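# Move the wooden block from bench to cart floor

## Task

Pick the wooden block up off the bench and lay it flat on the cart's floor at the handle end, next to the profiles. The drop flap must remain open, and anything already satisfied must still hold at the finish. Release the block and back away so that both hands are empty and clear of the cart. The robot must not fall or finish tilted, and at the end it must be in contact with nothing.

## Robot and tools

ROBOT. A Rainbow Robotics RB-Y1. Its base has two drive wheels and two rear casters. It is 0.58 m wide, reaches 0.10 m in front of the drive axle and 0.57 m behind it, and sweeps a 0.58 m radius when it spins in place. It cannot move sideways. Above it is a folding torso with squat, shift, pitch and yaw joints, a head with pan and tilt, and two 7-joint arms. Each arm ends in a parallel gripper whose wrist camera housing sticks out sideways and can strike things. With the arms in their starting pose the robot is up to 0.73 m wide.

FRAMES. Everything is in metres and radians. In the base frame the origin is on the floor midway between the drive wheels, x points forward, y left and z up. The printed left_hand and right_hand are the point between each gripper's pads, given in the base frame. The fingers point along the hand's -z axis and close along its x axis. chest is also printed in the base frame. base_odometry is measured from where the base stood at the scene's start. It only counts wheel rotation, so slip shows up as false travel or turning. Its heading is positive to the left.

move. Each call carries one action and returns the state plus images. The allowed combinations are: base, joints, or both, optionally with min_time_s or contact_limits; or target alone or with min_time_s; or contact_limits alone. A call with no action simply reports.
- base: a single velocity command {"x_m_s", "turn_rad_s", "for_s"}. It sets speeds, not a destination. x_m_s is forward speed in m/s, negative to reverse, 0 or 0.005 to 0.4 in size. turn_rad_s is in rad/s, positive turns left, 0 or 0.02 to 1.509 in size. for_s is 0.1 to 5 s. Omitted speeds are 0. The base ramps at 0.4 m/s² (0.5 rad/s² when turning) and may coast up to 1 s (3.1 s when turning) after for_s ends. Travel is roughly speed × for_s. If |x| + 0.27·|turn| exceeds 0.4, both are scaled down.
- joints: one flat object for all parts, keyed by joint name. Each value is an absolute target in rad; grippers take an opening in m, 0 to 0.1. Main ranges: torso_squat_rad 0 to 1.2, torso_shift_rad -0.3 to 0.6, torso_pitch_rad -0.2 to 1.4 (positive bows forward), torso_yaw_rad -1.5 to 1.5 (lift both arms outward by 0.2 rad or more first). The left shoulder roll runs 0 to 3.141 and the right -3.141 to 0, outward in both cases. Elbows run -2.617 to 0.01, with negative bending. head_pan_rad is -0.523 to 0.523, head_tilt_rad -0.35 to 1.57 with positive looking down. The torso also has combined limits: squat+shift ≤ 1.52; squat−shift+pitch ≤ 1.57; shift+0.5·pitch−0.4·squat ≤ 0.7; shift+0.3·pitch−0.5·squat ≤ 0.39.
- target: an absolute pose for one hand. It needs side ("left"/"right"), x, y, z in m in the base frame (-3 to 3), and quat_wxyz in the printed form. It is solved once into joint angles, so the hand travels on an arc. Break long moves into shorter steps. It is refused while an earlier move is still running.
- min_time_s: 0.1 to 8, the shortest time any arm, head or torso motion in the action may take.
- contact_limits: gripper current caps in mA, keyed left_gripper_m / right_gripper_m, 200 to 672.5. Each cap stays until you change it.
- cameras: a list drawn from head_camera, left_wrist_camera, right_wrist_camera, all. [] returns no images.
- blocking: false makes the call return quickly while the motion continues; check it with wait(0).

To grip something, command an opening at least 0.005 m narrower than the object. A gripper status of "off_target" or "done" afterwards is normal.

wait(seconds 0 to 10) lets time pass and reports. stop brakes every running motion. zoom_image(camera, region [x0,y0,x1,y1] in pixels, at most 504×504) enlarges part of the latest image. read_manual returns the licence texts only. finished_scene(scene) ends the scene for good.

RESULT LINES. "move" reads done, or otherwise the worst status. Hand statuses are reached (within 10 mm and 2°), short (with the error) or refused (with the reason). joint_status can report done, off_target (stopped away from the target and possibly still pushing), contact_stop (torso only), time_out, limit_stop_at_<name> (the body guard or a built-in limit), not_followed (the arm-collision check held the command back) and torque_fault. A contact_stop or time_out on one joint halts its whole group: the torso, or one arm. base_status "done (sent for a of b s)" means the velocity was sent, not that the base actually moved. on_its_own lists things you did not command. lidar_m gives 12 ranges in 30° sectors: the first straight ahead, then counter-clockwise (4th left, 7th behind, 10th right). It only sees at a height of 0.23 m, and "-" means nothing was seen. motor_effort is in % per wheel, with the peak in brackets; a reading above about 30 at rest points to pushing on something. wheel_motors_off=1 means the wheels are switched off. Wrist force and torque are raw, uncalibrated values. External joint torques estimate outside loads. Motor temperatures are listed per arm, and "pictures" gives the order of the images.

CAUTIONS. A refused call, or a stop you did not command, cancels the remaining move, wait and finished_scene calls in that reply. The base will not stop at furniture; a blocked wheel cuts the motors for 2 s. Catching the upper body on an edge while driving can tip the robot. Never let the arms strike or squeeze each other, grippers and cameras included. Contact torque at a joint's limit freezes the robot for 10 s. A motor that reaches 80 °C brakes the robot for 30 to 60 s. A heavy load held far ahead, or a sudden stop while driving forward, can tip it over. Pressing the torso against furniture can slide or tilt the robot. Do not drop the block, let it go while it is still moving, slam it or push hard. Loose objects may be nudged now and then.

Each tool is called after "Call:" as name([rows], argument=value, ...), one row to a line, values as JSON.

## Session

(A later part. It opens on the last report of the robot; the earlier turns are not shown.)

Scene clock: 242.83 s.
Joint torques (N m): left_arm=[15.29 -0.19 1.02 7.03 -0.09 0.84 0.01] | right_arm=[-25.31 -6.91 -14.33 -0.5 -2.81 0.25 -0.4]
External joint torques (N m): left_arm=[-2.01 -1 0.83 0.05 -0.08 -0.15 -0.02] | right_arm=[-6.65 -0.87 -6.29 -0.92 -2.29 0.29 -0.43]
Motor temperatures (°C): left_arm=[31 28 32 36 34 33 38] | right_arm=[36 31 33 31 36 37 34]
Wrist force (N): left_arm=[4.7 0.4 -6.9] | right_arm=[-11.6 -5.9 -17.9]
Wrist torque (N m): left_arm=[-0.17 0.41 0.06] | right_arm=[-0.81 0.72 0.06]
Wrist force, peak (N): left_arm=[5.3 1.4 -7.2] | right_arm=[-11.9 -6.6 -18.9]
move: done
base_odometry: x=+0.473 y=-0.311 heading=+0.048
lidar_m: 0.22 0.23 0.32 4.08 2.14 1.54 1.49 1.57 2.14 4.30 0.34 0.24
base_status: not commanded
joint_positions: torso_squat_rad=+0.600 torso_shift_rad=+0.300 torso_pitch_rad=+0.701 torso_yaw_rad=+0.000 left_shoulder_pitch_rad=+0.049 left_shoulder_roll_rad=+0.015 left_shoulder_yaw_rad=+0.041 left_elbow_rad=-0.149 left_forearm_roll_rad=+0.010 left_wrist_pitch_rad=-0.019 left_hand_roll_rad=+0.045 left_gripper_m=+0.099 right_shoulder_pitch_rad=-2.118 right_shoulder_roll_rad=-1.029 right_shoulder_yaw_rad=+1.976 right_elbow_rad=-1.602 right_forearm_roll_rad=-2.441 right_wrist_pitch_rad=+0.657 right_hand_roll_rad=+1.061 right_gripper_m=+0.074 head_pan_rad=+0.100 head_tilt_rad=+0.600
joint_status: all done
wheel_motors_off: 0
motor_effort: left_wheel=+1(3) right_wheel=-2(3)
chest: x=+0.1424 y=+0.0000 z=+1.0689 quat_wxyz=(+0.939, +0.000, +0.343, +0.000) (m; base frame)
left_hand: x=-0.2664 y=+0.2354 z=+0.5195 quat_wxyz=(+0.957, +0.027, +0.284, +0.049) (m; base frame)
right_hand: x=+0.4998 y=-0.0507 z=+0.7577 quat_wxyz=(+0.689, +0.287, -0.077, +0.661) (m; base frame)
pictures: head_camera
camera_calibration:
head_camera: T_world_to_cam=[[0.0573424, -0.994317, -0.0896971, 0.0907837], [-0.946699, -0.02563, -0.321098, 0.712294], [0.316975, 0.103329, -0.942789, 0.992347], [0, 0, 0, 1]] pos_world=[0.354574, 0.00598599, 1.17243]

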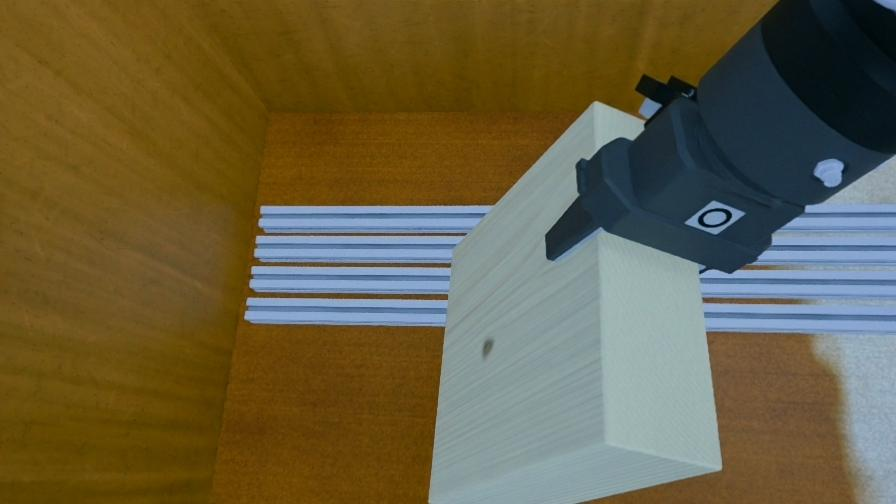

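Call:
move(target={"side":"right","x":0.5,"y":0.0,"z":0.84,"quat_wxyz":[0.6688,0.1867,-0.1792,0.6969]}, min_time_s=2, cameras=[])

Call:
move(joints={"torso_pitch_rad":1.0,"torso_squat_rad":0.72,"head_tilt_rad":0.35}, min_time_s=3, cameras=["head_camera"])

Scene clock: 249.47 s.
Joint torques (N m): left_arm=[15.11 0.06 0.82 7.11 -0.12 0.82 -0.02] | right_arm=[-25.51 -7.19 -16.42 -0.02 -0.73 -3.64 -0.21]
External joint torques (N m): left_arm=[-2.19 -0.74 0.63 0.13 -0.12 -0.18 -0.05] | right_arm=[-7.87 -2.62 -7.29 -0.68 -0.78 -2.68 -0.24]
Motor temperatures (°C): left_arm=[31 28 32 36 34 33 38] | right_arm=[36 31 33 31 36 37 34]
Wrist force (N): left_arm=[4.3 0.5 -6.6] | right_arm=[-12.2 0.6 -18.9]
Wrist torque (N m): left_arm=[-0.24 0.37 0.04] | right_arm=[-0.36 0.80 0.06]
Wrist force, peak (N): left_arm=[4.9 0.9 -7.5] | right_arm=[-12.4 -4.7 -18.9]
move: done
base_odometry: x=+0.473 y=-0.311 heading=+0.048
lidar_m: 0.21 0.23 0.32 4.08 2.13 1.55 1.48 1.56 2.13 4.31 0.33 0.23
base_status: not commanded
joint_positions: torso_squat_rad=+0.600 torso_shift_rad=+0.300 torso_pitch_rad=+0.701 torso_yaw_rad=+0.000 left_shoulder_pitch_rad=+0.049 left_shoulder_roll_rad=+0.015 left_shoulder_yaw_rad=+0.041 left_elbow_rad=-0.149 left_forearm_roll_rad=+0.010 left_wrist_pitch_rad=-0.019 left_hand_roll_rad=+0.045 left_gripper_m=+0.099 right_shoulder_pitch_rad=-2.354 right_shoulder_roll_rad=-1.102 right_shoulder_yaw_rad=+1.930 right_elbow_rad=-1.994 right_forearm_roll_rad=-1.759 right_wrist_pitch_rad=+0.503 right_hand_roll_rad=+0.318 right_gripper_m=+0.074 head_pan_rad=+0.100 head_tilt_rad=+0.600
joint_status: all done
wheel_motors_off: 0
motor_effort: left_wheel=+2(2) right_wheel=+0(4)
chest: x=+0.1424 y=+0.0000 z=+1.0689 quat_wxyz=(+0.939, +0.000, +0.343, +0.000) (m; base frame)
left_hand: x=-0.2664 y=+0.2354 z=+0.5195 quat_wxyz=(+0.957, +0.027, +0.284, +0.049) (m; base frame)
right_hand: x=+0.4995 y=-0.0007 z=+0.8387 quat_wxyz=(+0.668, +0.189, -0.177, +0.697) (m; base frame)
right_hand_status: reached (checked arc, planned for 2.0 s): 2 mm and 0.4 deg off.
pictures: none
No camera images: "cameras" was empty.

Scene clock: 252.77 s.
Joint torques (N m): left_arm=[20.31 -0.5 0.97 9.36 0.01 1.24 0.05] | right_arm=[-23.16 -5.1 -15.2 -4.81 -1.47 -3.05 -0.29]
External joint torques (N m): left_arm=[-2.56 -1.24 0.73 0.26 0.01 -0.23 0] | right_arm=[-7.05 -1.05 -6.82 -2.59 -1.26 -2.29 -0.32]
Motor temperatures (°C): left_arm=[31 28 32 36 34 33 38] | right_arm=[36 31 33 31 36 37 34]
Wrist force (N): left_arm=[6.1 0.4 -5.8] | right_arm=[-11.5 -5.9 -18.2]
Wrist torque (N m): left_arm=[-0.17 0.54 0.08] | right_arm=[-0.80 0.73 0.01]
Wrist force, peak (N): left_arm=[5.1 0.2 -6.9] | right_arm=[-12.2 -5.7 -18.5]
move: done
base_odometry: x=+0.473 y=-0.311 heading=+0.048
lidar_m: 0.22 0.22 0.32 4.08 2.14 1.54 1.49 1.57 2.14 4.31 0.33 0.24
base_status: not commanded
joint_positions: torso_squat_rad=+0.720 torso_shift_rad=+0.300 torso_pitch_rad=+1.001 torso_yaw_rad=+0.000 left_shoulder_pitch_rad=+0.049 left_shoulder_roll_rad=+0.015 left_shoulder_yaw_rad=+0.041 left_elbow_rad=-0.149 left_forearm_roll_rad=+0.010 left_wrist_pitch_rad=-0.019 left_hand_roll_rad=+0.045 left_gripper_m=+0.099 right_shoulder_pitch_rad=-2.354 right_shoulder_roll_rad=-1.103 right_shoulder_yaw_rad=+1.930 right_elbow_rad=-1.994 right_forearm_roll_rad=-1.759 right_wrist_pitch_rad=+0.502 right_hand_roll_rad=+0.318 right_gripper_m=+0.074 head_pan_rad=+0.100 head_tilt_rad=+0.350
joint_status: all done
wheel_motors_off: 0
motor_effort: left_wheel=+1(2) right_wheel=-2(3)
chest: x=+0.1882 y=+0.0000 z=+0.9503 quat_wxyz=(+0.877, +0.000, +0.480, +0.000) (m; base frame)
left_hand: x=-0.3648 y=+0.2354 z=+0.5462 quat_wxyz=(+0.904, +0.034, +0.424, +0.044) (m; base frame)
right_hand: x=+0.4617 y=-0.0008 z=+0.6249 quat_wxyz=(+0.688, +0.291, -0.075, +0.661) (m; base frame)
pictures: head_camera
camera_calibration:
head_camera: T_world_to_cam=[[0.0336398, -0.993546, -0.108324, 0.0992906], [-0.962183, -0.00287978, -0.27239, 0.689397], [0.27032, 0.113391, -0.95607, 0.839631], [0, 0, 0, 1]] pos_world=[0.433016, 0.00542857, 1.00129]

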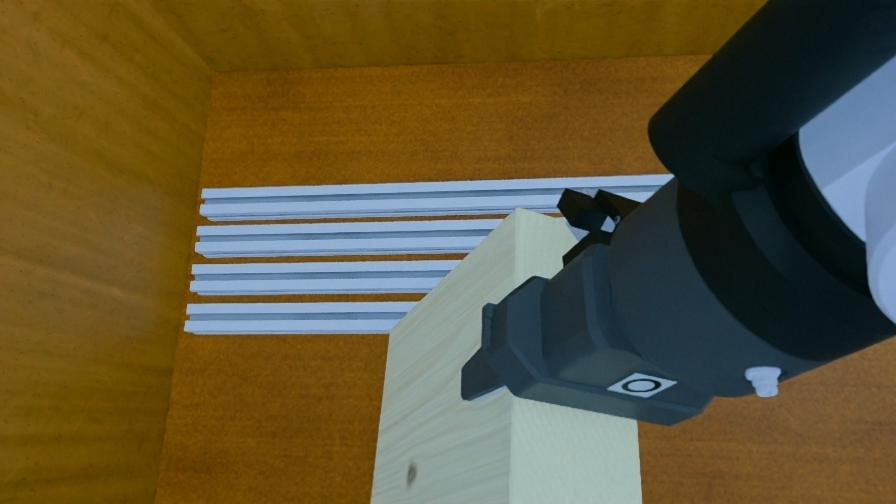

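Call:
move(target={"side":"right","x":0.43,"y":0.08,"z":0.54,"quat_wxyz":[0.6442,0.2490,-0.2344,0.6842]}, min_time_s=3, cameras=["head_camera"])

Scene clock: 257.80 s.
Joint torques (N m): left_arm=[20.01 -0.18 1.03 9.18 -0.05 1.36 0.05] | right_arm=[-16.6 2.49 -14.23 -11.94 0.5 -4.71 -0.28]
External joint torques (N m): left_arm=[-2.85 -0.92 0.8 0.08 -0.04 -0.1 0.01] | right_arm=[-3.42 4.86 -6.8 -5.92 0.15 -3.49 -0.31]
Motor temperatures (°C): left_arm=[31 28 32 36 34 33 38] | right_arm=[36 30 33 31 36 37 34]
Wrist force (N): left_arm=[6.1 0.6 -5.3] | right_arm=[-15.3 0.8 -17.1]
Wrist torque (N m): left_arm=[-0.22 0.50 0.06] | right_arm=[-0.32 0.90 0.06]
Wrist force, peak (N): left_arm=[6.6 1.0 -5.6] | right_arm=[-14.5 1.0 -18.1]
move: done
base_odometry: x=+0.473 y=-0.311 heading=+0.048
lidar_m: 0.22 0.24 0.30 4.06 2.14 1.56 1.49 1.57 2.13 4.31 0.34 0.23
base_status: not commanded
joint_positions: torso_squat_rad=+0.720 torso_shift_rad=+0.300 torso_pitch_rad=+1.001 torso_yaw_rad=+0.000 left_shoulder_pitch_rad=+0.049 left_shoulder_roll_rad=+0.015 left_shoulder_yaw_rad=+0.041 left_elbow_rad=-0.149 left_forearm_roll_rad=+0.010 left_wrist_pitch_rad=-0.019 left_hand_roll_rad=+0.045 left_gripper_m=+0.099 right_shoulder_pitch_rad=-1.761 right_shoulder_roll_rad=-0.847 right_shoulder_yaw_rad=+1.595 right_elbow_rad=-1.871 right_forearm_roll_rad=-0.615 right_wrist_pitch_rad=+0.536 right_hand_roll_rad=-0.211 right_gripper_m=+0.074 head_pan_rad=+0.100 head_tilt_rad=+0.350
joint_status: all done
wheel_motors_off: 0
motor_effort: left_wheel=+1(2) right_wheel=+0(2)
chest: x=+0.1882 y=+0.0000 z=+0.9503 quat_wxyz=(+0.877, +0.000, +0.480, +0.000) (m; base frame)
left_hand: x=-0.3648 y=+0.2354 z=+0.5462 quat_wxyz=(+0.904, +0.034, +0.424, +0.044) (m; base frame)
right_hand: x=+0.4307 y=+0.0786 z=+0.5389 quat_wxyz=(+0.645, +0.249, -0.232, +0.684) (m; base frame)
right_hand_status: reached (checked arc, planned for 3.0 s): 2 mm and 0.2 deg off.
pictures: head_camera
camera_calibration:
head_camera: T_world_to_cam=[[0.0336145, -0.993558, -0.108229, 0.0992065], [-0.962183, -0.00288138, -0.27239, 0.689396], [0.270323, 0.113292, -0.956081, 0.839641], [0, 0, 0, 1]] pos_world=[0.433016, 0.0054288, 1.00129]

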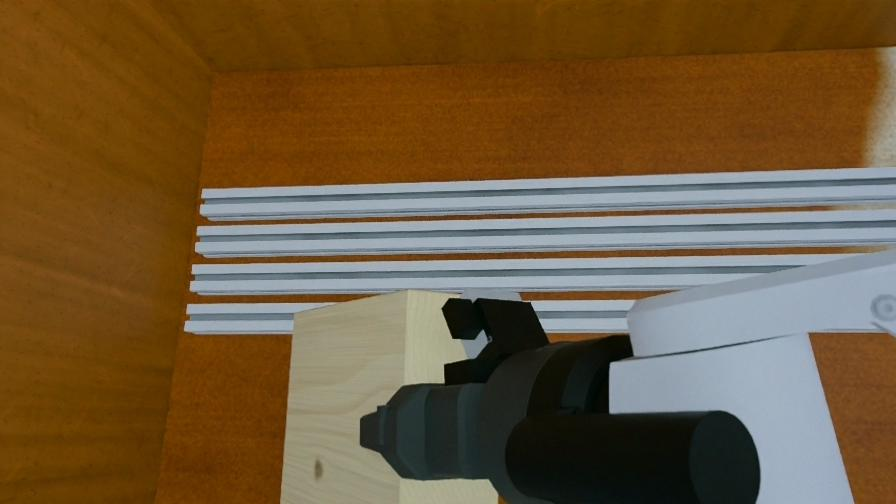

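Call:
move(joints={"head_tilt_rad":0.75,"head_pan_rad":0.4}, cameras=["head_camera"])

Scene clock: 260.40 s.
Joint torques (N m): left_arm=[20.25 -0.14 1.02 9.28 -0.1 1.34 0.15] | right_arm=[-16.45 2.83 -13.91 -12.01 0.58 -4.8 -0.46]
External joint torques (N m): left_arm=[-2.61 -0.88 0.79 0.18 -0.09 -0.12 0.1] | right_arm=[-3.27 5.19 -6.49 -5.98 0.23 -3.58 -0.49]
Motor temperatures (°C): left_arm=[31 28 32 36 34 33 38] | right_arm=[36 30 33 31 36 37 34]
Wrist force (N): left_arm=[5.8 0.4 -5.4] | right_arm=[-15.3 1.1 -17.1]
Wrist torque (N m): left_arm=[-0.19 0.47 0.04] | right_arm=[-0.35 0.87 0.05]
Wrist force, peak (N): left_arm=[6.0 0.3 -6.1] | right_arm=[-15.8 1.3 -17.5]
move: done
base_odometry: x=+0.473 y=-0.311 heading=+0.048
lidar_m: 0.22 0.23 0.32 4.07 2.12 1.55 1.49 1.58 2.13 4.30 0.33 0.24
base_status: not commanded
joint_positions: torso_squat_rad=+0.720 torso_shift_rad=+0.300 torso_pitch_rad=+1.001 torso_yaw_rad=+0.000 left_shoulder_pitch_rad=+0.049 left_shoulder_roll_rad=+0.015 left_shoulder_yaw_rad=+0.041 left_elbow_rad=-0.149 left_forearm_roll_rad=+0.010 left_wrist_pitch_rad=-0.019 left_hand_roll_rad=+0.045 left_gripper_m=+0.099 right_shoulder_pitch_rad=-1.761 right_shoulder_roll_rad=-0.847 right_shoulder_yaw_rad=+1.595 right_elbow_rad=-1.871 right_forearm_roll_rad=-0.615 right_wrist_pitch_rad=+0.536 right_hand_roll_rad=-0.211 right_gripper_m=+0.074 head_pan_rad=+0.400 head_tilt_rad=+0.750
joint_status: all done
wheel_motors_off: 0
motor_effort: left_wheel=+1(1) right_wheel=+0(3)
chest: x=+0.1882 y=+0.0000 z=+0.9503 quat_wxyz=(+0.877, +0.000, +0.480, +0.000) (m; base frame)
left_hand: x=-0.3648 y=+0.2354 z=+0.5462 quat_wxyz=(+0.904, +0.034, +0.424, +0.044) (m; base frame)
right_hand: x=+0.4307 y=+0.0786 z=+0.5389 quat_wxyz=(+0.645, +0.249, -0.232, +0.684) (m; base frame)
pictures: head_camera
camera_calibration:
head_camera: T_world_to_cam=[[0.182094, -0.921763, -0.342336, 0.28789], [-0.970403, -0.224629, 0.0886564, 0.316946], [-0.158619, 0.31606, -0.935385, 0.976114], [0, 0, 0, 1]] pos_world=[0.409972, 0.0280512, 0.983499]

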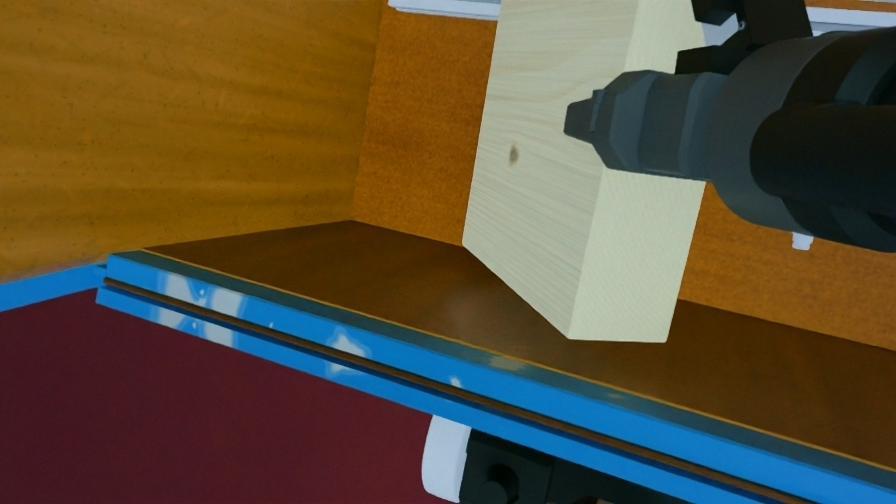

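Call:
move(target={"side":"right","x":0.436,"y":0.15,"z":0.55,"quat_wxyz":[0.6374,0.3061,-0.2343,0.6672]}, min_time_s=2, cameras=[])

Call:
move(target={"side":"right","x":0.436,"y":0.22,"z":0.495,"quat_wxyz":[0.6374,0.3061,-0.2343,0.6672]}, min_time_s=2, cameras=["head_camera"])

Call:
move(joints={"head_tilt_rad":0.4,"head_pan_rad":0.4}, cameras=["head_camera"])

Scene clock: 278.07 s.
Joint torques (N m): left_arm=[20.19 -0.18 0.83 9.31 -0.05 1.25 0.04] | right_arm=[-22.83 5.47 -12.4 -10.93 -0.28 -5.52 0.18]
External joint torques (N m): left_arm=[-2.67 -0.92 0.59 0.21 -0.05 -0.22 0] | right_arm=[-7.57 6.02 -4.19 -5.58 -0.51 -4.14 0.14]
Motor temperatures (°C): left_arm=[32 28 32 36 34 33 38] | right_arm=[35 30 33 31 36 37 34]
Wrist force (N): left_arm=[5.9 0.6 -5.4] | right_arm=[-16.2 -1.3 -15.5]
Wrist torque (N m): left_arm=[-0.24 0.49 0.01] | right_arm=[-0.38 1.03 0.05]
Wrist force, peak (N): left_arm=[6.3 0.9 -6.3] | right_arm=[-16.1 -0.2 -17.0]
move: done
base_odometry: x=+0.473 y=-0.311 heading=+0.048
lidar_m: 0.22 0.23 0.32 4.07 2.13 1.55 1.48 1.56 2.14 4.31 0.33 0.24
base_status: not commanded
joint_positions: torso_squat_rad=+0.720 torso_shift_rad=+0.300 torso_pitch_rad=+1.001 torso_yaw_rad=+0.000 left_shoulder_pitch_rad=+0.049 left_shoulder_roll_rad=+0.015 left_shoulder_yaw_rad=+0.041 left_elbow_rad=-0.149 left_forearm_roll_rad=+0.010 left_wrist_pitch_rad=-0.019 left_hand_roll_rad=+0.045 left_gripper_m=+0.099 right_shoulder_pitch_rad=-1.863 right_shoulder_roll_rad=-0.659 right_shoulder_yaw_rad=+1.620 right_elbow_rad=-1.656 right_forearm_roll_rad=-0.857 right_wrist_pitch_rad=+0.413 right_hand_roll_rad=-0.118 right_gripper_m=+0.074 head_pan_rad=+0.400 head_tilt_rad=+0.750
joint_status: all done
wheel_motors_off: 0
motor_effort: left_wheel=+1(1) right_wheel=-1(3)
chest: x=+0.1882 y=+0.0001 z=+0.9503 quat_wxyz=(+0.877, +0.000, +0.480, +0.000) (m; base frame)
left_hand: x=-0.3648 y=+0.2354 z=+0.5461 quat_wxyz=(+0.904, +0.034, +0.424, +0.044) (m; base frame)
right_hand: x=+0.4363 y=+0.1485 z=+0.5485 quat_wxyz=(+0.639, +0.304, -0.234, +0.667) (m; base frame)
right_hand_status: reached (checked arc, planned for 2.0 s): 2 mm and 0.3 deg off.
pictures: none
No camera images: "cameras" was empty.

Scene clock: 280.40 s.
Joint torques (N m): left_arm=[20.29 -0.1 1.07 9.35 0.01 1.38 -0.07] | right_arm=[-23.89 8.81 -11.24 -8.93 -0.6 -5.47 0.03]
External joint torques (N m): left_arm=[-2.57 -0.83 0.83 0.26 0.02 -0.08 -0.11] | right_arm=[-7.8 6.09 -4.15 -4.89 -0.74 -4.12 0]
Motor temperatures (°C): left_arm=[32 28 32 36 34 33 38] | right_arm=[36 30 33 31 36 37 34]
Wrist force (N): left_arm=[5.6 0.4 -5.8] | right_arm=[-16.5 -0.7 -15.5]
Wrist torque (N m): left_arm=[-0.23 0.45 0.05] | right_arm=[-0.42 0.99 0.07]
Wrist force, peak (N): left_arm=[6.2 0.4 -6.1] | right_arm=[-16.8 -1.3 -16.2]
move: done
base_odometry: x=+0.473 y=-0.311 heading=+0.048
lidar_m: 0.21 0.22 0.32 4.07 2.13 1.56 1.49 1.57 2.13 4.30 0.33 0.22
base_status: not commanded
joint_positions: torso_squat_rad=+0.720 torso_shift_rad=+0.300 torso_pitch_rad=+1.001 torso_yaw_rad=+0.000 left_shoulder_pitch_rad=+0.049 left_shoulder_roll_rad=+0.015 left_shoulder_yaw_rad=+0.041 left_elbow_rad=-0.149 left_forearm_roll_rad=+0.010 left_wrist_pitch_rad=-0.019 left_hand_roll_rad=+0.045 left_gripper_m=+0.099 right_shoulder_pitch_rad=-1.879 right_shoulder_roll_rad=-0.311 right_shoulder_yaw_rad=+1.724 right_elbow_rad=-1.146 right_forearm_roll_rad=-1.150 right_wrist_pitch_rad=+0.248 right_hand_roll_rad=+0.124 right_gripper_m=+0.074 head_pan_rad=+0.400 head_tilt_rad=+0.750
joint_status: all done
wheel_motors_off: 0
motor_effort: left_wheel=+1(2) right_wheel=-1(3)
chest: x=+0.1881 y=+0.0001 z=+0.9503 quat_wxyz=(+0.877, +0.000, +0.480, +0.000) (m; base frame)
left_hand: x=-0.3648 y=+0.2354 z=+0.5461 quat_wxyz=(+0.904, +0.034, +0.424, +0.044) (m; base frame)
right_hand: x=+0.4369 y=+0.2184 z=+0.4937 quat_wxyz=(+0.641, +0.300, -0.237, +0.665) (m; base frame)
right_hand_status: reached (checked arc, planned for 2.0 s): 2 mm and 1.0 deg off.
pictures: head_camera
camera_calibration:
head_camera: T_world_to_cam=[[0.182127, -0.92182, -0.342165, 0.287803], [-0.970395, -0.224647, 0.0886981, 0.316925], [-0.15863, 0.315881, -0.935444, 0.97615], [0, 0, 0, 1]] pos_world=[0.409972, 0.0281515, 0.9835]

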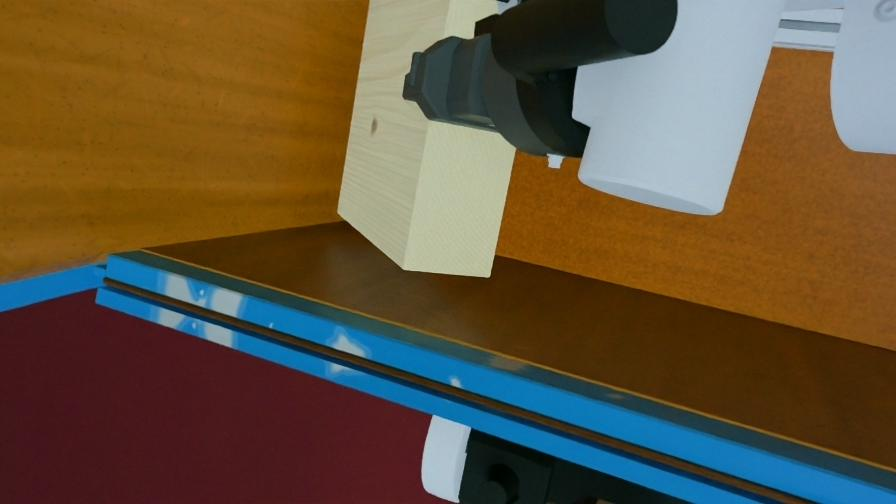

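Scene clock: 281.27 s.
Joint torques (N m): left_arm=[20.33 -0.11 1.03 9.14 -0.09 1.28 -0.01] | right_arm=[-23.96 8.4 -11.01 -8.72 -0.6 -5.32 0.08]
External joint torques (N m): left_arm=[-2.54 -0.84 0.79 0.04 -0.08 -0.18 -0.05] | right_arm=[-7.87 5.67 -3.92 -4.68 -0.74 -3.96 0.05]
Motor temperatures (°C): left_arm=[32 28 32 36 34 33 38] | right_arm=[36 30 33 31 36 37 34]
Wrist force (N): left_arm=[5.7 0.2 -6.1] | right_arm=[-16.0 -0.8 -15.6]
Wrist torque (N m): left_arm=[-0.18 0.43 0.05] | right_arm=[-0.40 1.05 0.04]
Wrist force, peak (N): left_arm=[6.7 0.5 -5.7] | right_arm=[-16.8 -1.3 -15.9]
move: done
base_odometry: x=+0.473 y=-0.311 heading=+0.048
lidar_m: 0.22 0.23 0.31 4.08 2.14 1.55 1.49 1.56 2.13 4.30 0.34 0.24
base_status: not commanded
joint_positions: torso_squat_rad=+0.720 torso_shift_rad=+0.300 torso_pitch_rad=+1.001 torso_yaw_rad=+0.000 left_shoulder_pitch_rad=+0.049 left_shoulder_roll_rad=+0.015 left_shoulder_yaw_rad=+0.041 left_elbow_rad=-0.149 left_forearm_roll_rad=+0.010 left_wrist_pitch_rad=-0.019 left_hand_roll_rad=+0.045 left_gripper_m=+0.099 right_shoulder_pitch_rad=-1.879 right_shoulder_roll_rad=-0.311 right_shoulder_yaw_rad=+1.724 right_elbow_rad=-1.146 right_forearm_roll_rad=-1.150 right_wrist_pitch_rad=+0.248 right_hand_roll_rad=+0.124 right_gripper_m=+0.074 head_pan_rad=+0.400 head_tilt_rad=+0.400
joint_status: all done
wheel_motors_off: 0
motor_effort: left_wheel=+0(1) right_wheel=-1(1)
chest: x=+0.1881 y=+0.0001 z=+0.9503 quat_wxyz=(+0.877, +0.000, +0.480, +0.000) (m; base frame)
left_hand: x=-0.3648 y=+0.2354 z=+0.5461 quat_wxyz=(+0.904, +0.034, +0.424, +0.044) (m; base frame)
right_hand: x=+0.4369 y=+0.2184 z=+0.4937 quat_wxyz=(+0.641, +0.300, -0.238, +0.665) (m; base frame)
pictures: head_camera
camera_calibration:
head_camera: T_world_to_cam=[[0.18835, -0.917564, -0.350144, 0.293778], [-0.965151, -0.106982, -0.238825, 0.655568], [0.181678, 0.382925, -0.905738, 0.819901], [0, 0, 0, 1]] pos_world=[0.428431, 0.025734, 1.00205]

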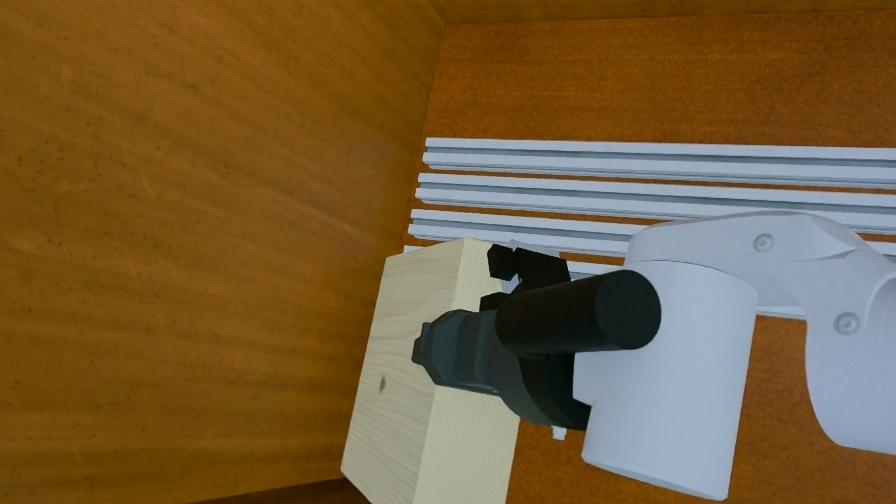

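Call:
move(target={"side":"right","x":0.429,"y":0.205,"z":0.475,"quat_wxyz":[0.6374,0.3061,-0.2343,0.6672]}, min_time_s=2, cameras=[])

Call:
move(target={"side":"right","x":0.429,"y":0.205,"z":0.463,"quat_wxyz":[0.6374,0.3061,-0.2343,0.6672]}, min_time_s=2, cameras=["head_camera"])

Scene clock: 286.17 s.
Joint torques (N m): left_arm=[20.08 -0.05 0.97 9.22 -0.06 1.29 0.08] | right_arm=[-11.41 -2.16 -3.44 -1.19 -2.53 1.18 -1.71]
External joint torques (N m): left_arm=[-2.78 -0.79 0.73 0.13 -0.05 -0.17 0.04] | right_arm=[4.25 -4.82 3.3 2.58 -2.67 2.52 -1.75]
Motor temperatures (°C): left_arm=[32 28 32 36 34 33 38] | right_arm=[36 30 33 31 36 37 34]
Wrist force (N): left_arm=[6.0 0.7 -5.4] | right_arm=[-0.8 1.9 -5.6]
Wrist torque (N m): left_arm=[-0.23 0.46 0.05] | right_arm=[-1.14 -1.81 2.02]
Wrist force, peak (N): left_arm=[6.6 -0.2 -5.8] | right_arm=[-16.9 -0.7 -16.2]
move: done
base_odometry: x=+0.473 y=-0.311 heading=+0.048
lidar_m: 0.21 0.23 0.32 4.07 2.13 1.55 1.50 1.56 2.14 4.29 0.32 0.23
base_status: not commanded
joint_positions: torso_squat_rad=+0.720 torso_shift_rad=+0.300 torso_pitch_rad=+1.000 torso_yaw_rad=+0.000 left_shoulder_pitch_rad=+0.049 left_shoulder_roll_rad=+0.015 left_shoulder_yaw_rad=+0.041 left_elbow_rad=-0.149 left_forearm_roll_rad=+0.010 left_wrist_pitch_rad=-0.019 left_hand_roll_rad=+0.045 left_gripper_m=+0.099 right_shoulder_pitch_rad=-1.861 right_shoulder_roll_rad=-0.312 right_shoulder_yaw_rad=+1.786 right_elbow_rad=-1.114 right_forearm_roll_rad=-1.227 right_wrist_pitch_rad=+0.174 right_hand_roll_rad=+0.195 right_gripper_m=+0.074 head_pan_rad=+0.400 head_tilt_rad=+0.400
joint_status: all done
wheel_motors_off: 0
motor_effort: left_wheel=-1(1) right_wheel=+0(2)
chest: x=+0.1879 y=+0.0001 z=+0.9504 quat_wxyz=(+0.878, +0.000, +0.479, +0.000) (m; base frame)
left_hand: x=-0.3648 y=+0.2354 z=+0.5460 quat_wxyz=(+0.904, +0.034, +0.424, +0.044) (m; base frame)
right_hand: x=+0.4291 y=+0.2063 z=+0.4765 quat_wxyz=(+0.637, +0.304, -0.237, +0.667) (m; base frame)
right_hand_status: reached (checked arc, planned for 2.0 s): 2 mm and 0.4 deg off.
pictures: none
No camera images: "cameras" was empty.

Scene clock: 288.50 s.
Joint torques (N m): left_arm=[20.39 -0.29 1.19 9.25 -0.05 1.19 0.1] | right_arm=[-9.58 -2.53 4.27 6.14 -0.37 6.76 -0.24]
External joint torques (N m): left_arm=[-2.45 -1.05 0.96 0.16 -0.05 -0.27 0.06] | right_arm=[6.04 -5.4 10.69 9.37 -0.51 8.07 -0.28]
Motor temperatures (°C): left_arm=[32 28 32 36 34 33 38] | right_arm=[35 30 33 31 36 37 34]
Wrist force (N): left_arm=[5.7 0.5 -5.5] | right_arm=[14.2 6.1 25.9]
Wrist torque (N m): left_arm=[-0.18 0.42 0.07] | right_arm=[-0.55 -4.22 0.32]
Wrist force, peak (N): left_arm=[6.5 0.9 -5.8] | right_arm=[16.6 8.8 31.4]
move: done
base_odometry: x=+0.473 y=-0.311 heading=+0.048
lidar_m: 0.21 0.23 0.33 4.07 2.13 1.56 1.49 1.56 2.13 4.30 0.33 0.24
base_status: not commanded
joint_positions: torso_squat_rad=+0.720 torso_shift_rad=+0.300 torso_pitch_rad=+0.999 torso_yaw_rad=+0.000 left_shoulder_pitch_rad=+0.049 left_shoulder_roll_rad=+0.015 left_shoulder_yaw_rad=+0.041 left_elbow_rad=-0.149 left_forearm_roll_rad=+0.010 left_wrist_pitch_rad=-0.019 left_hand_roll_rad=+0.045 left_gripper_m=+0.099 right_shoulder_pitch_rad=-1.867 right_shoulder_roll_rad=-0.273 right_shoulder_yaw_rad=+1.847 right_elbow_rad=-1.043 right_forearm_roll_rad=-1.353 right_wrist_pitch_rad=+0.117 right_hand_roll_rad=+0.278 right_gripper_m=+0.075 head_pan_rad=+0.400 head_tilt_rad=+0.400
joint_status: all done
wheel_motors_off: 0
motor_effort: left_wheel=+1(2) right_wheel=+1(2)
chest: x=+0.1875 y=-0.0001 z=+0.9508 quat_wxyz=(+0.878, +0.000, +0.479, +0.000) (m; base frame)
left_hand: x=-0.3648 y=+0.2354 z=+0.5458 quat_wxyz=(+0.904, +0.034, +0.423, +0.044) (m; base frame)
right_hand: x=+0.4290 y=+0.2072 z=+0.4661 quat_wxyz=(+0.639, +0.302, -0.240, +0.665) (m; base frame)
right_hand_status: reached (checked arc, planned for 2.0 s): 4 mm and 0.9 deg off.
pictures: head_camera
camera_calibration:
head_camera: T_world_to_cam=[[0.188862, -0.917377, -0.350357, 0.294049], [-0.964767, -0.106783, -0.240462, 0.656458], [0.183182, 0.383428, -0.905222, 0.81976], [0, 0, 0, 1]] pos_world=[0.427629, 0.0255335, 1.00294]

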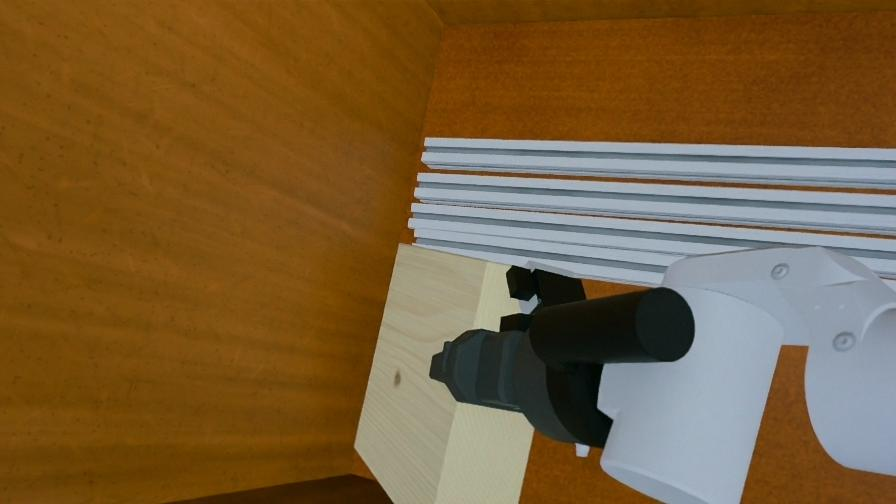

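Call:
move(target={"side":"right","x":0.425,"y":0.195,"z":0.51,"quat_wxyz":[0.6374,0.3061,-0.2343,0.6672]}, min_time_s=2, cameras=["head_camera"])

Scene clock: 295.57 s.
Joint torques (N m): left_arm=[20.48 -0.13 0.85 9.37 -0.06 1.33 -0.04] | right_arm=[-19.93 5.85 -14.76 -11.53 0.23 -5.53 -0.16]
External joint torques (N m): left_arm=[-2.38 -0.86 0.61 0.28 -0.05 -0.13 -0.08] | right_arm=[-4.47 4.04 -7.25 -6.61 0.06 -4.15 -0.2]
Motor temperatures (°C): left_arm=[32 28 32 36 34 33 38] | right_arm=[35 30 32 31 36 38 34]
Wrist force (N): left_arm=[6.1 -0.1 -5.0] | right_arm=[-16.4 -1.2 -15.0]
Wrist torque (N m): left_arm=[-0.12 0.48 0.05] | right_arm=[-0.17 1.09 -0.21]
Wrist force, peak (N): left_arm=[6.5 0.8 -6.5] | right_arm=[14.6 6.2 27.3]
move: done
base_odometry: x=+0.473 y=-0.311 heading=+0.048
lidar_m: 0.22 0.23 0.32 4.08 2.14 1.56 1.49 1.57 2.13 4.30 0.33 0.23
base_status: not commanded
joint_positions: torso_squat_rad=+0.720 torso_shift_rad=+0.300 torso_pitch_rad=+1.000 torso_yaw_rad=+0.000 left_shoulder_pitch_rad=+0.049 left_shoulder_roll_rad=+0.015 left_shoulder_yaw_rad=+0.041 left_elbow_rad=-0.149 left_forearm_roll_rad=+0.010 left_wrist_pitch_rad=-0.019 left_hand_roll_rad=+0.045 left_gripper_m=+0.099 right_shoulder_pitch_rad=-1.845 right_shoulder_roll_rad=-0.435 right_shoulder_yaw_rad=+1.673 right_elbow_rad=-1.348 right_forearm_roll_rad=-0.963 right_wrist_pitch_rad=+0.316 right_hand_roll_rad=-0.011 right_gripper_m=+0.074 head_pan_rad=+0.400 head_tilt_rad=+0.400
joint_status: all done
wheel_motors_off: 0
motor_effort: left_wheel=+1(4) right_wheel=+1(2)
chest: x=+0.1881 y=+0.0001 z=+0.9503 quat_wxyz=(+0.877, +0.000, +0.480, +0.000) (m; base frame)
left_hand: x=-0.3648 y=+0.2354 z=+0.5461 quat_wxyz=(+0.904, +0.034, +0.424, +0.044) (m; base frame)
right_hand: x=+0.4256 y=+0.1935 z=+0.5075 quat_wxyz=(+0.638, +0.306, -0.232, +0.668) (m; base frame)
right_hand_status: reached (checked arc, planned for 2.0 s): 3 mm and 0.3 deg off.
pictures: head_camera
camera_calibration:
head_camera: T_world_to_cam=[[0.188416, -0.917563, -0.350111, 0.29377], [-0.96512, -0.10701, -0.238939, 0.655597], [0.181776, 0.382919, -0.905721, 0.819951], [0, 0, 0, 1]] pos_world=[0.428331, 0.0257339, 1.00215]

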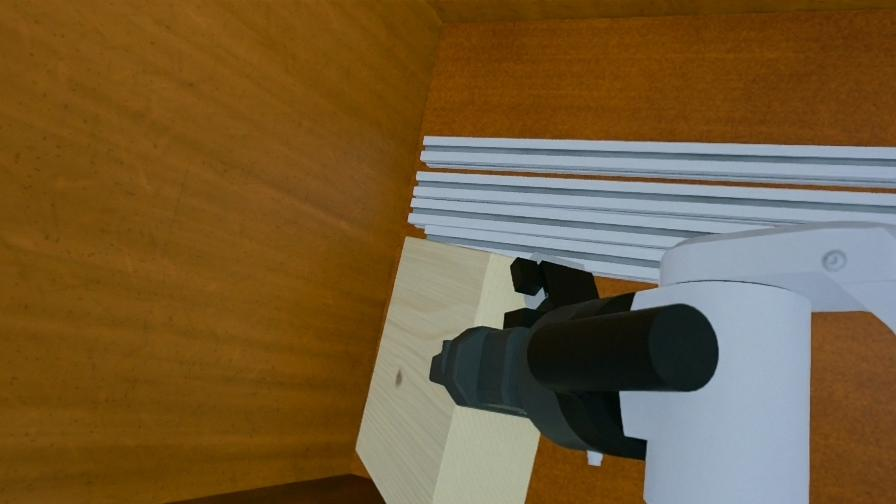

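Call:
move(target={"side":"right","x":0.435,"y":0.195,"z":0.515,"quat_wxyz":[0.6092,0.3590,-0.1768,0.6846]}, min_time_s=2, cameras=["head_camera"])

Call:
move(joints={"head_tilt_rad":0.7}, cameras=["head_camera"])

Scene clock: 302.57 s.
Joint torques (N m): left_arm=[20.35 -0.19 0.81 9.24 -0.02 1.29 0.08] | right_arm=[-24.64 7.26 -15 -9.27 -2.15 -2.52 0.21]
External joint torques (N m): left_arm=[-2.51 -0.93 0.57 0.15 -0.01 -0.17 0.03] | right_arm=[-7.79 5.98 -7.58 -5.26 -1.85 -1.83 0.18]
Motor temperatures (°C): left_arm=[32 28 32 36 34 33 38] | right_arm=[35 30 33 31 36 38 34]
Wrist force (N): left_arm=[6.1 0.5 -6.2] | right_arm=[-16.1 -4.1 -14.8]
Wrist torque (N m): left_arm=[-0.18 0.55 0.04] | right_arm=[-0.31 1.07 -0.17]
Wrist force, peak (N): left_arm=[6.5 0.4 -5.9] | right_arm=[-17.0 -1.1 -16.1]
move: done
base_odometry: x=+0.473 y=-0.311 heading=+0.048
lidar_m: 0.22 0.23 0.32 4.07 2.14 1.55 1.49 1.56 2.13 4.29 0.33 0.22
base_status: not commanded
joint_positions: torso_squat_rad=+0.720 torso_shift_rad=+0.300 torso_pitch_rad=+1.000 torso_yaw_rad=+0.000 left_shoulder_pitch_rad=+0.049 left_shoulder_roll_rad=+0.015 left_shoulder_yaw_rad=+0.041 left_elbow_rad=-0.149 left_forearm_roll_rad=+0.010 left_wrist_pitch_rad=-0.019 left_hand_roll_rad=+0.045 left_gripper_m=+0.099 right_shoulder_pitch_rad=-1.901 right_shoulder_roll_rad=-0.405 right_shoulder_yaw_rad=+1.653 right_elbow_rad=-1.177 right_forearm_roll_rad=-1.842 right_wrist_pitch_rad=+0.404 right_hand_roll_rad=+0.821 right_gripper_m=+0.074 head_pan_rad=+0.400 head_tilt_rad=+0.400
joint_status: all done
wheel_motors_off: 0
motor_effort: left_wheel=+1(2) right_wheel=-1(2)
chest: x=+0.1881 y=+0.0001 z=+0.9503 quat_wxyz=(+0.877, +0.000, +0.480, +0.000) (m; base frame)
left_hand: x=-0.3648 y=+0.2354 z=+0.5461 quat_wxyz=(+0.904, +0.034, +0.424, +0.044) (m; base frame)
right_hand: x=+0.4346 y=+0.1932 z=+0.5137 quat_wxyz=(+0.612, +0.354, -0.177, +0.684) (m; base frame)
right_hand_status: reached (checked arc, planned for 2.0 s): 2 mm and 0.6 deg off.
pictures: head_camera
camera_calibration:
head_camera: T_world_to_cam=[[0.188416, -0.917563, -0.350111, 0.29377], [-0.96512, -0.10701, -0.238939, 0.655597], [0.181776, 0.382919, -0.905721, 0.819951], [0, 0, 0, 1]] pos_world=[0.428331, 0.0257339, 1.00215]

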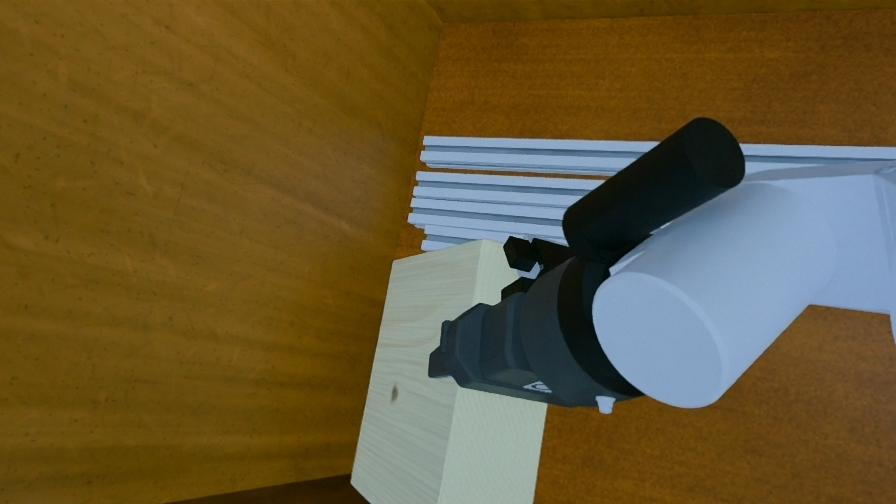

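Scene clock: 303.40 s.
Joint torques (N m): left_arm=[20.23 -0.24 1.02 9.3 -0.11 1.27 -0.07] | right_arm=[-24.19 7.37 -14.73 -9.06 -2.19 -2.56 0.23]
External joint torques (N m): left_arm=[-2.63 -0.98 0.78 0.2 -0.11 -0.2 -0.12] | right_arm=[-7.34 6.1 -7.32 -5.05 -1.88 -1.86 0.2]
Motor temperatures (°C): left_arm=[32 28 32 36 34 33 38] | right_arm=[35 30 33 31 36 38 34]
Wrist force (N): left_arm=[5.5 0.6 -5.9] | right_arm=[-16.8 -3.8 -15.2]
Wrist torque (N m): left_arm=[-0.22 0.42 0.05] | right_arm=[-0.37 1.02 -0.18]
Wrist force, peak (N): left_arm=[6.4 0.0 -5.5] | right_arm=[-16.8 -3.8 -15.2]
move: done
base_odometry: x=+0.473 y=-0.311 heading=+0.048
lidar_m: 0.21 0.23 0.32 4.07 2.14 1.56 1.49 1.57 2.13 4.31 0.33 0.24
base_status: not commanded
joint_positions: torso_squat_rad=+0.720 torso_shift_rad=+0.300 torso_pitch_rad=+1.000 torso_yaw_rad=+0.000 left_shoulder_pitch_rad=+0.049 left_shoulder_roll_rad=+0.015 left_shoulder_yaw_rad=+0.041 left_elbow_rad=-0.149 left_forearm_roll_rad=+0.010 left_wrist_pitch_rad=-0.019 left_hand_roll_rad=+0.045 left_gripper_m=+0.099 right_shoulder_pitch_rad=-1.901 right_shoulder_roll_rad=-0.405 right_shoulder_yaw_rad=+1.653 right_elbow_rad=-1.177 right_forearm_roll_rad=-1.842 right_wrist_pitch_rad=+0.404 right_hand_roll_rad=+0.821 right_gripper_m=+0.074 head_pan_rad=+0.400 head_tilt_rad=+0.700
joint_status: all done
wheel_motors_off: 0
motor_effort: left_wheel=+1(1) right_wheel=-1(2)
chest: x=+0.1881 y=+0.0001 z=+0.9503 quat_wxyz=(+0.877, +0.000, +0.480, +0.000) (m; base frame)
left_hand: x=-0.3648 y=+0.2354 z=+0.5461 quat_wxyz=(+0.904, +0.034, +0.424, +0.044) (m; base frame)
right_hand: x=+0.4346 y=+0.1932 z=+0.5137 quat_wxyz=(+0.612, +0.354, -0.177, +0.684) (m; base frame)
pictures: head_camera
camera_calibration:
head_camera: T_world_to_cam=[[0.182844, -0.921209, -0.343426, 0.288833], [-0.976958, -0.209365, 0.041459, 0.368398], [-0.110094, 0.327932, -0.938264, 0.961292], [0, 0, 0, 1]] pos_world=[0.412931, 0.0279668, 0.985866]

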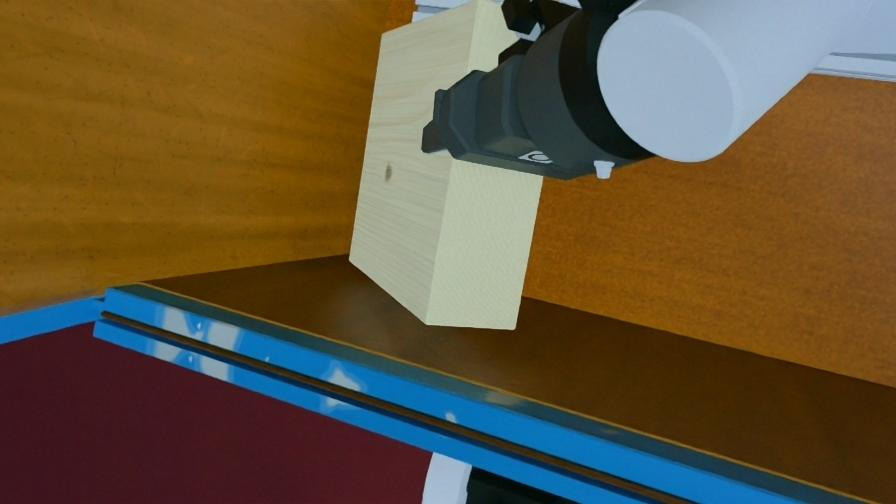

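Call:
move(target={"side":"right","x":0.438,"y":0.195,"z":0.475,"quat_wxyz":[0.6092,0.3590,-0.1768,0.6846]}, min_time_s=2, cameras=["head_camera"])

Call:
move(target={"side":"right","x":0.438,"y":0.195,"z":0.463,"quat_wxyz":[0.6092,0.3590,-0.1768,0.6846]}, min_time_s=2, cameras=["head_camera"])

Scene clock: 308.37 s.
Joint torques (N m): left_arm=[20.06 -0.2 1.15 9.35 -0.07 1.32 0.12] | right_arm=[-20.22 9.26 -12.4 -9.55 -2.99 -0.81 0.2]
External joint torques (N m): left_arm=[-2.8 -0.94 0.92 0.25 -0.06 -0.14 0.08] | right_arm=[-4.13 6.51 -6.7 -5.27 -2.48 -0.54 0.17]
Motor temperatures (°C): left_arm=[32 28 32 37 34 33 38] | right_arm=[35 30 33 31 36 37 34]
Wrist force (N): left_arm=[5.6 0.6 -5.9] | right_arm=[-16.7 -4.2 -14.9]
Wrist torque (N m): left_arm=[-0.24 0.44 0.06] | right_arm=[-0.39 1.03 -0.19]
Wrist force, peak (N): left_arm=[5.9 -0.3 -6.6] | right_arm=[-16.7 -3.5 -15.6]
move: done
base_odometry: x=+0.473 y=-0.311 heading=+0.048
lidar_m: 0.22 0.24 0.32 4.06 2.14 1.55 1.49 1.57 2.13 4.30 0.33 0.24
base_status: not commanded
joint_positions: torso_squat_rad=+0.720 torso_shift_rad=+0.300 torso_pitch_rad=+1.000 torso_yaw_rad=+0.000 left_shoulder_pitch_rad=+0.049 left_shoulder_roll_rad=+0.015 left_shoulder_yaw_rad=+0.041 left_elbow_rad=-0.149 left_forearm_roll_rad=+0.010 left_wrist_pitch_rad=-0.019 left_hand_roll_rad=+0.045 left_gripper_m=+0.099 right_shoulder_pitch_rad=-1.776 right_shoulder_roll_rad=-0.289 right_shoulder_yaw_rad=+1.538 right_elbow_rad=-0.892 right_forearm_roll_rad=-1.982 right_wrist_pitch_rad=+0.497 right_hand_roll_rad=+1.158 right_gripper_m=+0.074 head_pan_rad=+0.400 head_tilt_rad=+0.700
joint_status: all done
wheel_motors_off: 0
motor_effort: left_wheel=+1(2) right_wheel=+0(2)
chest: x=+0.1881 y=+0.0001 z=+0.9503 quat_wxyz=(+0.877, +0.000, +0.480, +0.000) (m; base frame)
left_hand: x=-0.3648 y=+0.2354 z=+0.5461 quat_wxyz=(+0.904, +0.034, +0.424, +0.044) (m; base frame)
right_hand: x=+0.4378 y=+0.1933 z=+0.4739 quat_wxyz=(+0.612, +0.356, -0.177, +0.684) (m; base frame)
right_hand_status: reached (checked arc, planned for 2.0 s): 2 mm and 0.5 deg off.
pictures: head_camera
camera_calibration:
head_camera: T_world_to_cam=[[0.182844, -0.921209, -0.343426, 0.288833], [-0.976958, -0.209365, 0.041459, 0.368398], [-0.110094, 0.327932, -0.938264, 0.961292], [0, 0, 0, 1]] pos_world=[0.412931, 0.0279668, 0.985866]

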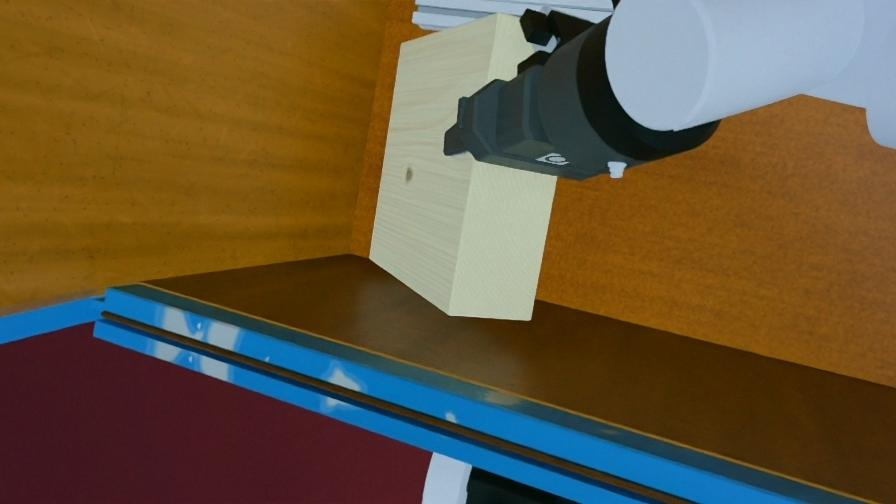

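Scene clock: 310.70 s.
Joint torques (N m): left_arm=[20.29 0.16 0.86 9.31 0.03 1.29 0.02] | right_arm=[-19.28 10.16 -10.48 -9.19 -2.95 0.08 0.44]
External joint torques (N m): left_arm=[-2.57 -0.58 0.63 0.21 0.03 -0.17 -0.03] | right_arm=[-3.46 6.84 -5.49 -4.88 -2.37 0.18 0.41]
Motor temperatures (°C): left_arm=[32 28 32 37 34 33 38] | right_arm=[35 30 33 31 36 37 34]
Wrist force (N): left_arm=[5.5 0.8 -5.6] | right_arm=[-15.6 -4.3 -14.9]
Wrist torque (N m): left_arm=[-0.24 0.45 0.04] | right_arm=[-0.28 0.93 -0.20]
Wrist force, peak (N): left_arm=[6.6 0.6 -6.0] | right_arm=[-17.1 -3.7 -15.5]
move: done
base_odometry: x=+0.473 y=-0.311 heading=+0.048
lidar_m: 0.22 0.23 0.33 4.07 2.13 1.55 1.49 1.56 2.14 4.30 0.33 0.23
base_status: not commanded
joint_positions: torso_squat_rad=+0.720 torso_shift_rad=+0.300 torso_pitch_rad=+1.000 torso_yaw_rad=+0.000 left_shoulder_pitch_rad=+0.049 left_shoulder_roll_rad=+0.015 left_shoulder_yaw_rad=+0.041 left_elbow_rad=-0.149 left_forearm_roll_rad=+0.010 left_wrist_pitch_rad=-0.019 left_hand_roll_rad=+0.045 left_gripper_m=+0.099 right_shoulder_pitch_rad=-1.742 right_shoulder_roll_rad=-0.236 right_shoulder_yaw_rad=+1.490 right_elbow_rad=-0.772 right_forearm_roll_rad=-2.024 right_wrist_pitch_rad=+0.539 right_hand_roll_rad=+1.277 right_gripper_m=+0.074 head_pan_rad=+0.400 head_tilt_rad=+0.700
joint_status: all done
wheel_motors_off: 0
motor_effort: left_wheel=+0(2) right_wheel=-1(2)
chest: x=+0.1881 y=+0.0001 z=+0.9503 quat_wxyz=(+0.877, +0.000, +0.480, +0.000) (m; base frame)
left_hand: x=-0.3648 y=+0.2354 z=+0.5461 quat_wxyz=(+0.904, +0.034, +0.424, +0.044) (m; base frame)
right_hand: x=+0.4382 y=+0.1934 z=+0.4619 quat_wxyz=(+0.611, +0.357, -0.176, +0.685) (m; base frame)
right_hand_status: reached (checked arc, planned for 2.0 s): 2 mm and 0.3 deg off.
pictures: head_camera
camera_calibration:
head_camera: T_world_to_cam=[[0.182844, -0.921209, -0.343426, 0.288833], [-0.976958, -0.209365, 0.041459, 0.368398], [-0.110094, 0.327932, -0.938264, 0.961292], [0, 0, 0, 1]] pos_world=[0.412931, 0.0279668, 0.985866]

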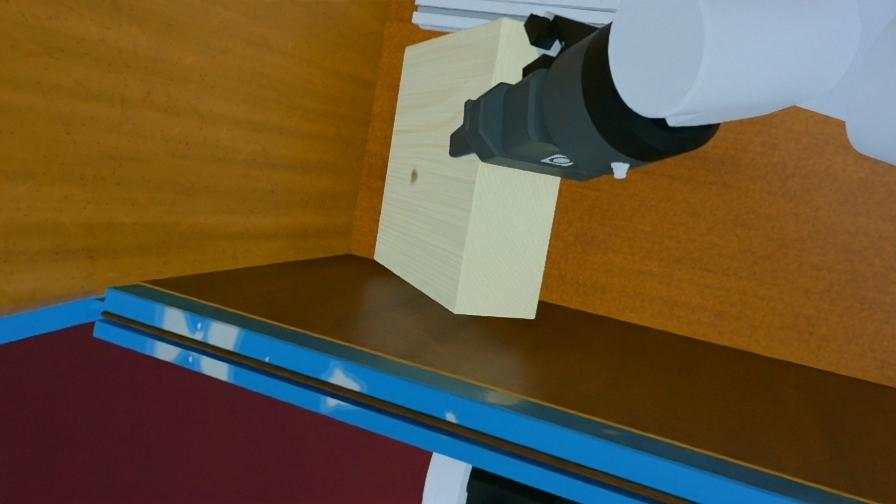

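Call:
move(target={"side":"right","x":0.438,"y":0.17,"z":0.438,"quat_wxyz":[0.5826,0.4007,-0.2241,0.6706]}, min_time_s=2, cameras=["head_camera"])

Call:
move(target={"side":"right","x":0.438,"y":0.151,"z":0.42,"quat_wxyz":[0.5571,0.4355,-0.2647,0.6557]}, min_time_s=2, cameras=["head_camera"])

Scene clock: 315.90 s.
Joint torques (N m): left_arm=[20.04 -0.07 1.33 9.26 -0.1 1.22 -0.01] | right_arm=[-7.75 6.63 -1.6 -2.86 0.39 1.79 -0.44]
External joint torques (N m): left_arm=[-2.81 -0.81 1.1 0.17 -0.1 -0.24 -0.05] | right_arm=[6.53 2.85 1.32 1.84 1.21 1.15 -0.48]
Motor temperatures (°C): left_arm=[32 28 32 37 34 33 38] | right_arm=[35 30 32 31 36 37 34]
Wrist force (N): left_arm=[5.5 0.3 -5.2] | right_arm=[-1.4 -4.8 5.7]
Wrist torque (N m): left_arm=[-0.22 0.39 0.06] | right_arm=[-0.90 -1.86 0.53]
Wrist force, peak (N): left_arm=[5.8 1.7 -6.4] | right_arm=[-16.4 -3.9 -15.1]
move: done
base_odometry: x=+0.473 y=-0.311 heading=+0.048
lidar_m: 0.22 0.22 0.33 4.07 2.13 1.56 1.48 1.56 2.14 4.30 0.33 0.23
base_status: not commanded
joint_positions: torso_squat_rad=+0.720 torso_shift_rad=+0.300 torso_pitch_rad=+1.000 torso_yaw_rad=+0.000 left_shoulder_pitch_rad=+0.049 left_shoulder_roll_rad=+0.015 left_shoulder_yaw_rad=+0.041 left_elbow_rad=-0.149 left_forearm_roll_rad=+0.010 left_wrist_pitch_rad=-0.019 left_hand_roll_rad=+0.045 left_gripper_m=+0.099 right_shoulder_pitch_rad=-1.592 right_shoulder_roll_rad=-0.168 right_shoulder_yaw_rad=+1.216 right_elbow_rad=-0.490 right_forearm_roll_rad=-2.191 right_wrist_pitch_rad=+0.703 right_hand_roll_rad=+1.833 right_gripper_m=+0.074 head_pan_rad=+0.400 head_tilt_rad=+0.700
joint_status: all done
wheel_motors_off: 0
motor_effort: left_wheel=+0(2) right_wheel=+0(3)
chest: x=+0.1878 y=+0.0000 z=+0.9505 quat_wxyz=(+0.878, +0.000, +0.479, +0.000) (m; base frame)
left_hand: x=-0.3648 y=+0.2354 z=+0.5459 quat_wxyz=(+0.904, +0.034, +0.424, +0.044) (m; base frame)
right_hand: x=+0.4385 y=+0.1702 z=+0.4394 quat_wxyz=(+0.584, +0.397, -0.226, +0.671) (m; base frame)
right_hand_status: reached (checked arc, planned for 2.0 s): 2 mm and 0.5 deg off.
pictures: head_camera
camera_calibration:
head_camera: T_world_to_cam=[[0.183052, -0.921137, -0.343509, 0.288984], [-0.976987, -0.209362, 0.0407903, 0.368763], [-0.109491, 0.328137, -0.938263, 0.961284], [0, 0, 0, 1]] pos_world=[0.412629, 0.0279664, 0.986164]

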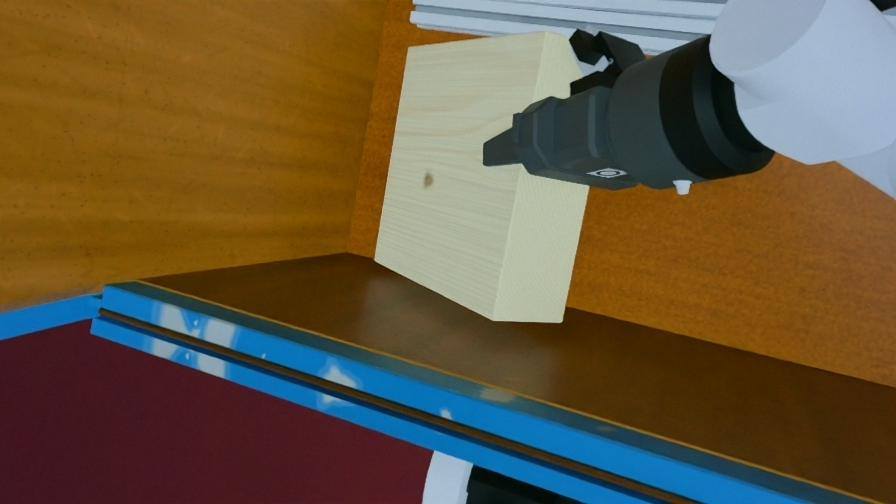

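Scene clock: 318.23 s.
Joint torques (N m): left_arm=[20.01 -0.32 0.75 9.3 -0.06 1.25 -0.02] | right_arm=[-8.14 3.21 -1.72 -0.25 0.67 -1.34 -0.17]
External joint torques (N m): left_arm=[-2.84 -1.06 0.51 0.21 -0.05 -0.21 -0.06] | right_arm=[5.04 -0.8 -0.03 4 1.47 -2.35 -0.21]
Motor temperatures (°C): left_arm=[32 28 32 37 34 33 38] | right_arm=[35 30 32 31 36 37 34]
Wrist force (N): left_arm=[5.5 0.2 -5.4] | right_arm=[-0.3 -0.9 5.5]
Wrist torque (N m): left_arm=[-0.13 0.40 0.03] | right_arm=[0.33 -2.58 0.23]
Wrist force, peak (N): left_arm=[6.1 0.7 -6.1] | right_arm=[13.2 9.2 5.6]
move: short
base_odometry: x=+0.473 y=-0.311 heading=+0.048
lidar_m: 0.21 0.23 0.31 4.07 2.14 1.56 1.48 1.56 2.13 4.31 0.32 0.23
base_status: not commanded
joint_positions: torso_squat_rad=+0.720 torso_shift_rad=+0.300 torso_pitch_rad=+1.000 torso_yaw_rad=+0.000 left_shoulder_pitch_rad=+0.049 left_shoulder_roll_rad=+0.015 left_shoulder_yaw_rad=+0.041 left_elbow_rad=-0.149 left_forearm_roll_rad=+0.010 left_wrist_pitch_rad=-0.019 left_hand_roll_rad=+0.045 left_gripper_m=+0.099 right_shoulder_pitch_rad=-1.540 right_shoulder_roll_rad=-0.101 right_shoulder_yaw_rad=+1.064 right_elbow_rad=-0.268 right_forearm_roll_rad=-2.294 right_wrist_pitch_rad=+0.775 right_hand_roll_rad=+2.171 right_gripper_m=+0.076 head_pan_rad=+0.400 head_tilt_rad=+0.700
joint_status: all done
wheel_motors_off: 0
motor_effort: left_wheel=+1(2) right_wheel=+0(4)
chest: x=+0.1878 y=+0.0000 z=+0.9505 quat_wxyz=(+0.878, +0.000, +0.479, +0.000) (m; base frame)
left_hand: x=-0.3648 y=+0.2354 z=+0.5460 quat_wxyz=(+0.904, +0.034, +0.424, +0.044) (m; base frame)
right_hand: x=+0.4379 y=+0.1515 z=+0.4216 quat_wxyz=(+0.580, +0.394, -0.270, +0.660) (m; base frame)
right_hand_status: short (checked arc, as near as the solve gets, planned for 2.0 s): 2 mm and 5.4 deg off. The place is met; only the turn is off.
pictures: head_camera
camera_calibration:
head_camera: T_world_to_cam=[[0.183137, -0.921112, -0.34353, 0.289003], [-0.976981, -0.209414, 0.0406718, 0.368874], [-0.109403, 0.328174, -0.938261, 0.961337], [0, 0, 0, 1]] pos_world=[0.412629, 0.0279662, 0.986263]

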